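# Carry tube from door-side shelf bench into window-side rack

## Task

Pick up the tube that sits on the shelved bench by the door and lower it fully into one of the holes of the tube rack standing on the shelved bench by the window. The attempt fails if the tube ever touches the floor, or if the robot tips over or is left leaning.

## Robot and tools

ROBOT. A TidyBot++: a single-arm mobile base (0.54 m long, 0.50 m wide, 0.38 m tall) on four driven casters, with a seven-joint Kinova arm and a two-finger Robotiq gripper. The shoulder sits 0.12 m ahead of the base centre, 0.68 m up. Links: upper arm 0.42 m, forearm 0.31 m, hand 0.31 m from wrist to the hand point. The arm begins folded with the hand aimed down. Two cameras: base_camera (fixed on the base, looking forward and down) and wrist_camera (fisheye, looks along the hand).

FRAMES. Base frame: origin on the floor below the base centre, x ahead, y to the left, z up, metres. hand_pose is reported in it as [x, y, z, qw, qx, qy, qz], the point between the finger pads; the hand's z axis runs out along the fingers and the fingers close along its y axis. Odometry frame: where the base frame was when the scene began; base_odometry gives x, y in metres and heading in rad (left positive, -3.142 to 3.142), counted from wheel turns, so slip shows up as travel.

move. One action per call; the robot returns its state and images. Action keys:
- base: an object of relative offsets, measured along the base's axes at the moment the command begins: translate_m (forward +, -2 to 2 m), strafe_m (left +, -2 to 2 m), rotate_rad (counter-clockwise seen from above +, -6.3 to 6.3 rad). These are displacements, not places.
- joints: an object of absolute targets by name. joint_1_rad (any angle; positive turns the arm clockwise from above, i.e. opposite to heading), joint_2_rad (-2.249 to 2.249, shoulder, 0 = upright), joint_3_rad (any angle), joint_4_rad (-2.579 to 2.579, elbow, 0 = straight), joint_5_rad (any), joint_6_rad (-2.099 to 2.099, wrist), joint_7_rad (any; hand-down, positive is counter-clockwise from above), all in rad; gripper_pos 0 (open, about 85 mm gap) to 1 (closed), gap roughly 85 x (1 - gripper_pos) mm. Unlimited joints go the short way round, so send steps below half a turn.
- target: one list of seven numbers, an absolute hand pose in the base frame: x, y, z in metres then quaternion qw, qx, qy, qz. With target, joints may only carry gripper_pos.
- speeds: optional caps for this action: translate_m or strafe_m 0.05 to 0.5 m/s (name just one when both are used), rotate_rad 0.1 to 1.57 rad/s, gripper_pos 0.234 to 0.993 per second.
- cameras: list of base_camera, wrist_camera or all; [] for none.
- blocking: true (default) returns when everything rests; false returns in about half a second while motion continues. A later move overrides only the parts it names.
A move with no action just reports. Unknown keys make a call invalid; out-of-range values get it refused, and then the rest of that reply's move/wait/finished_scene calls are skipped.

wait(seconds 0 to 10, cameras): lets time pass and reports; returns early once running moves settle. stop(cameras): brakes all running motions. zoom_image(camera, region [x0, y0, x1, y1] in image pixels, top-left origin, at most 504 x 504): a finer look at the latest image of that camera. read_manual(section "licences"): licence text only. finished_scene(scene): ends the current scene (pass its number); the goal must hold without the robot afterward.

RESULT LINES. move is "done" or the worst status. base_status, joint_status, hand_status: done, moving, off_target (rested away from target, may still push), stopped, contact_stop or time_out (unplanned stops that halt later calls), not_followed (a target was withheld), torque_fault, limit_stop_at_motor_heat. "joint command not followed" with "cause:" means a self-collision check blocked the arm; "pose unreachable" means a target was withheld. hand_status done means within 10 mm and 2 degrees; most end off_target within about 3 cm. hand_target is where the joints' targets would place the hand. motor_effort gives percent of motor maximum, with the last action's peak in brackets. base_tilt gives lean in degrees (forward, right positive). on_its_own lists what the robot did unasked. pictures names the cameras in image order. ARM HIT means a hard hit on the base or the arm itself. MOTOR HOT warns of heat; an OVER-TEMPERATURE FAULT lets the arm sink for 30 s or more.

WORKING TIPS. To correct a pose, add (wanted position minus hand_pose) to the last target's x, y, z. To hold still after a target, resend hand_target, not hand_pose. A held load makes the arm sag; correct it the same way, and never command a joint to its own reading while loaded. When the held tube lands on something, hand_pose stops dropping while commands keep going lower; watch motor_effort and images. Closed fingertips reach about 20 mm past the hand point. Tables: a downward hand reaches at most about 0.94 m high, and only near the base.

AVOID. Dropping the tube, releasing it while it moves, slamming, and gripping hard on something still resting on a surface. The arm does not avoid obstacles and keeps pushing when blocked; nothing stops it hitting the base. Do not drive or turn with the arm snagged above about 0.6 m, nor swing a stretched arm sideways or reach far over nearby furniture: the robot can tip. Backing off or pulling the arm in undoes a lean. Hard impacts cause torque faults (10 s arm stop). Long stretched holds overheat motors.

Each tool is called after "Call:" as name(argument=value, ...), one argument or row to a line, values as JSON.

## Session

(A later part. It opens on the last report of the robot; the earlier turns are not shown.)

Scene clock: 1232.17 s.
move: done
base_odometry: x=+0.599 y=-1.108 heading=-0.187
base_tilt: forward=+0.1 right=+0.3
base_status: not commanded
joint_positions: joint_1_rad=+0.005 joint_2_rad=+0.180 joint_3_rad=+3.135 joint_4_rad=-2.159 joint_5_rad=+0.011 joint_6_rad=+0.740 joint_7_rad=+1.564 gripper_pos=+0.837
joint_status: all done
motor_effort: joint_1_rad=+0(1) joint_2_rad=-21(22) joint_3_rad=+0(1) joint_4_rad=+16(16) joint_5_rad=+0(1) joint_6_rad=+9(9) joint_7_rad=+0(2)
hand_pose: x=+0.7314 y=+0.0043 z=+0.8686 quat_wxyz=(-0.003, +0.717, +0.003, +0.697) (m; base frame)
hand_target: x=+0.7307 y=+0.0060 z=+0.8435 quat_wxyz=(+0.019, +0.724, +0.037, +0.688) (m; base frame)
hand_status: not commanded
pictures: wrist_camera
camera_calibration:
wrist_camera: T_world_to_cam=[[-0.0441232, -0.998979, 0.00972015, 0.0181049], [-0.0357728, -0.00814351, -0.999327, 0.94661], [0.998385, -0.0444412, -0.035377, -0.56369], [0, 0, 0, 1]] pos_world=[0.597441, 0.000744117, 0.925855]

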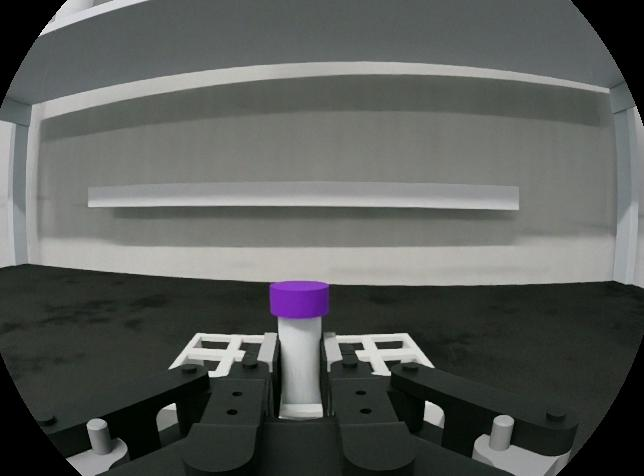

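Call:
move(
  joints={"joint_2_rad": 0.206, "joint_4_rad": -2.183, "joint_6_rad": 0.7695},
  cameras=[],
)

Call:
move(
  joints={"gripper_pos": 0.74},
  speeds={"gripper_pos": 0.234},
  cameras=["wrist_camera"],
)

Call:
zoom_image(
  camera="wrist_camera",
  region=[200, 270, 400, 430],
)

Scene clock: 1245.60 s.
move: done
base_odometry: x=+0.599 y=-1.108 heading=-0.187
base_tilt: forward=+0.0 right=+0.3
base_status: not commanded
joint_positions: joint_1_rad=+0.005 joint_2_rad=+0.180 joint_3_rad=+3.135 joint_4_rad=-2.159 joint_5_rad=+0.011 joint_6_rad=+0.740 joint_7_rad=+1.564 gripper_pos=+0.837
joint_status: all done
motor_effort: joint_1_rad=+1(1) joint_2_rad=-21(22) joint_3_rad=+0(1) joint_4_rad=+16(16) joint_5_rad=-1(1) joint_6_rad=+9(10) joint_7_rad=-2(2)
hand_pose: x=+0.7314 y=+0.0043 z=+0.8686 quat_wxyz=(-0.003, +0.717, +0.003, +0.697) (m; base frame)
hand_target: x=+0.7307 y=+0.0059 z=+0.8489 quat_wxyz=(+0.020, +0.723, +0.037, +0.689) (m; base frame)
hand_status: not commanded
pictures: none
No camera images: "cameras" was empty.

Scene clock: 1246.40 s.
move: done
base_odometry: x=+0.599 y=-1.108 heading=-0.187
base_tilt: forward=+0.1 right=+0.3
base_status: not commanded
joint_positions: joint_1_rad=+0.005 joint_2_rad=+0.180 joint_3_rad=+3.135 joint_4_rad=-2.159 joint_5_rad=+0.011 joint_6_rad=+0.740 joint_7_rad=+1.564 gripper_pos=+0.738
joint_status: all done
motor_effort: joint_1_rad=+0(1) joint_2_rad=-23(23) joint_3_rad=+0(1) joint_4_rad=+17(17) joint_5_rad=+0(1) joint_6_rad=+10(10) joint_7_rad=-1(2)
hand_pose: x=+0.7315 y=+0.0043 z=+0.8685 quat_wxyz=(-0.003, +0.717, +0.003, +0.697) (m; base frame)
hand_target: x=+0.7307 y=+0.0059 z=+0.8489 quat_wxyz=(+0.020, +0.723, +0.037, +0.689) (m; base frame)
hand_status: not commanded
pictures: wrist_camera
camera_calibration:
wrist_camera: T_world_to_cam=[[-0.044122, -0.998979, 0.00972472, 0.0181016], [-0.0358903, -0.0081429, -0.999323, 0.946621], [0.998381, -0.0444411, -0.0354944, -0.563609], [0, 0, 0, 1]] pos_world=[0.59747, 0.000743967, 0.925799]

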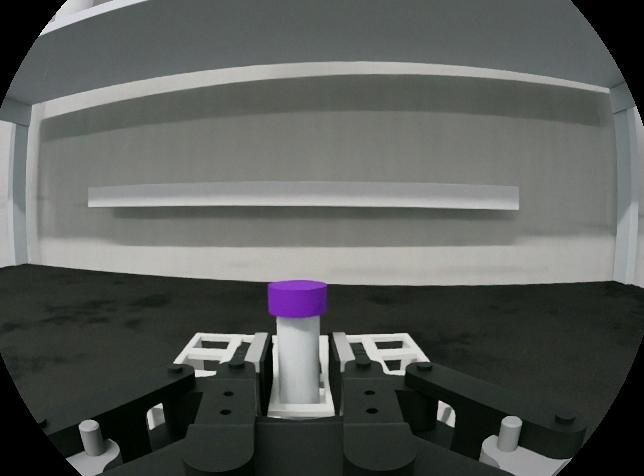

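Scaled by 2.520.

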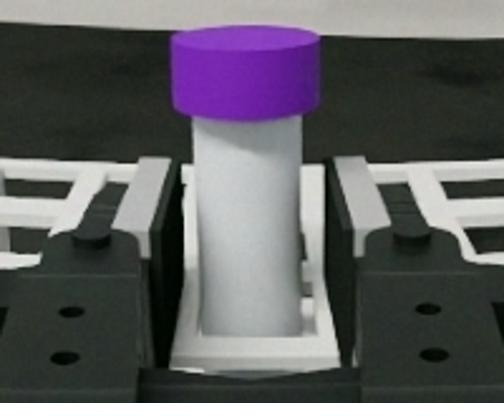

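Call:
move(
  joints={"gripper_pos": 0.4},
  speeds={"gripper_pos": 0.4},
  cameras=["wrist_camera"],
)

Call:
zoom_image(
  camera="wrist_camera",
  region=[200, 270, 400, 430],
)

Scene clock: 1260.07 s.
move: done
base_odometry: x=+0.599 y=-1.108 heading=-0.187
base_tilt: forward=+0.0 right=+0.2
base_status: not commanded
joint_positions: joint_1_rad=+0.005 joint_2_rad=+0.180 joint_3_rad=+3.135 joint_4_rad=-2.159 joint_5_rad=+0.011 joint_6_rad=+0.740 joint_7_rad=+1.564 gripper_pos=+0.399
joint_status: all done
motor_effort: joint_1_rad=+0(1) joint_2_rad=-22(23) joint_3_rad=+0(1) joint_4_rad=+16(17) joint_5_rad=+0(1) joint_6_rad=+10(10) joint_7_rad=+0(2)
hand_pose: x=+0.7315 y=+0.0043 z=+0.8685 quat_wxyz=(-0.003, +0.717, +0.003, +0.697) (m; base frame)
hand_target: x=+0.7307 y=+0.0059 z=+0.8489 quat_wxyz=(+0.020, +0.723, +0.037, +0.689) (m; base frame)
hand_status: not commanded
pictures: wrist_camera
camera_calibration:
wrist_camera: T_world_to_cam=[[-0.044122, -0.998979, 0.00972472, 0.0181016], [-0.0358903, -0.0081429, -0.999323, 0.946621], [0.998381, -0.0444411, -0.0354944, -0.563609], [0, 0, 0, 1]] pos_world=[0.59747, 0.000743967, 0.925799]

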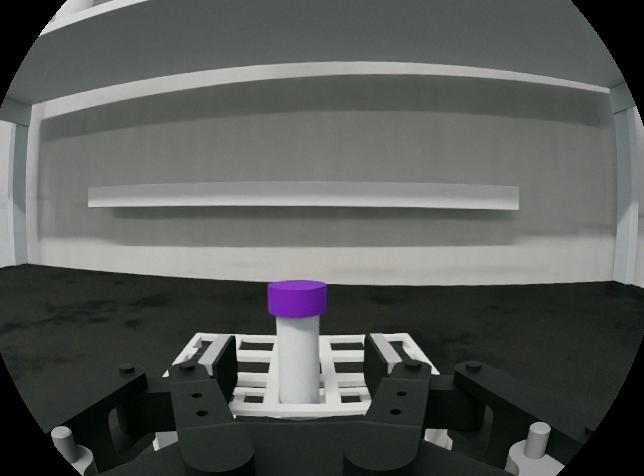

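Scaled by 2.520.

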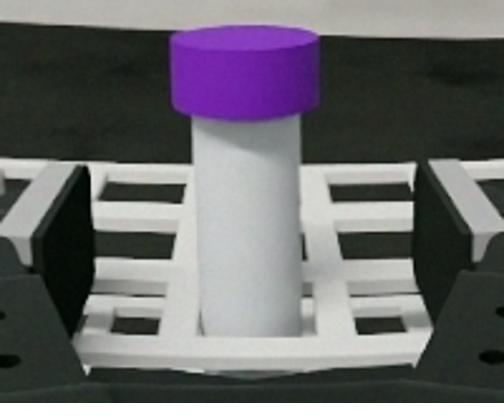

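Call:
move(
  base={"translate_m": -0.2},
  speeds={"translate_m": 0.25},
  cameras=["wrist_camera"],
)

Call:
zoom_image(
  camera="wrist_camera",
  region=[200, 220, 400, 380],
)

Scene clock: 1266.97 s.
move: done
base_odometry: x=+0.402 y=-1.071 heading=-0.187
base_tilt: forward=+0.0 right=+0.3
base_status: done
joint_positions: joint_1_rad=+0.006 joint_2_rad=+0.187 joint_3_rad=+3.135 joint_4_rad=-2.160 joint_5_rad=+0.011 joint_6_rad=+0.741 joint_7_rad=+1.564 gripper_pos=+0.399
joint_status: not commanded
motor_effort: joint_1_rad=+0(1) joint_2_rad=-23(24) joint_3_rad=+0(2) joint_4_rad=+16(17) joint_5_rad=+0(1) joint_6_rad=+9(10) joint_7_rad=+0(2)
hand_pose: x=+0.7325 y=+0.0038 z=+0.8640 quat_wxyz=(-0.003, +0.720, +0.003, +0.694) (m; base frame)
hand_target: x=+0.7307 y=+0.0059 z=+0.8489 quat_wxyz=(+0.020, +0.723, +0.037, +0.689) (m; base frame)
hand_status: not commanded
pictures: wrist_camera
camera_calibration:
wrist_camera: T_world_to_cam=[[-0.0448351, -0.998944, 0.0100411, 0.0179592], [-0.0431014, -0.0081075, -0.999038, 0.947179], [0.998064, -0.0452247, -0.0426924, -0.5584], [0, 0, 0, 1]] pos_world=[0.598949, 0.000366032, 0.922248]

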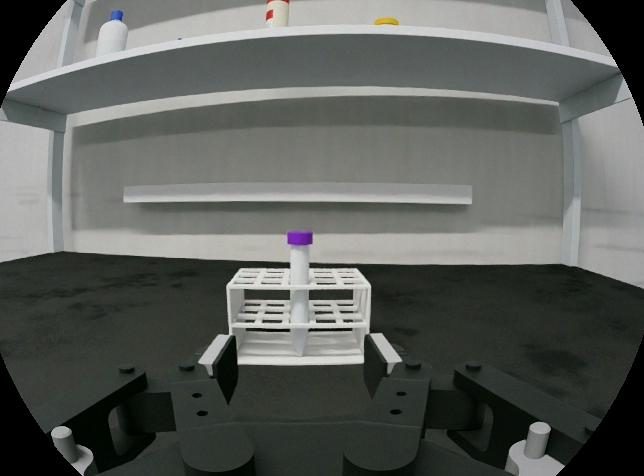

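Scaled by 2.520.

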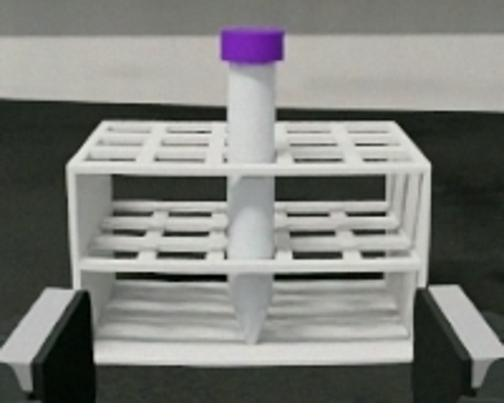

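Call:
finished_scene(
  scene=2,
)

The scene is finished: the task was done.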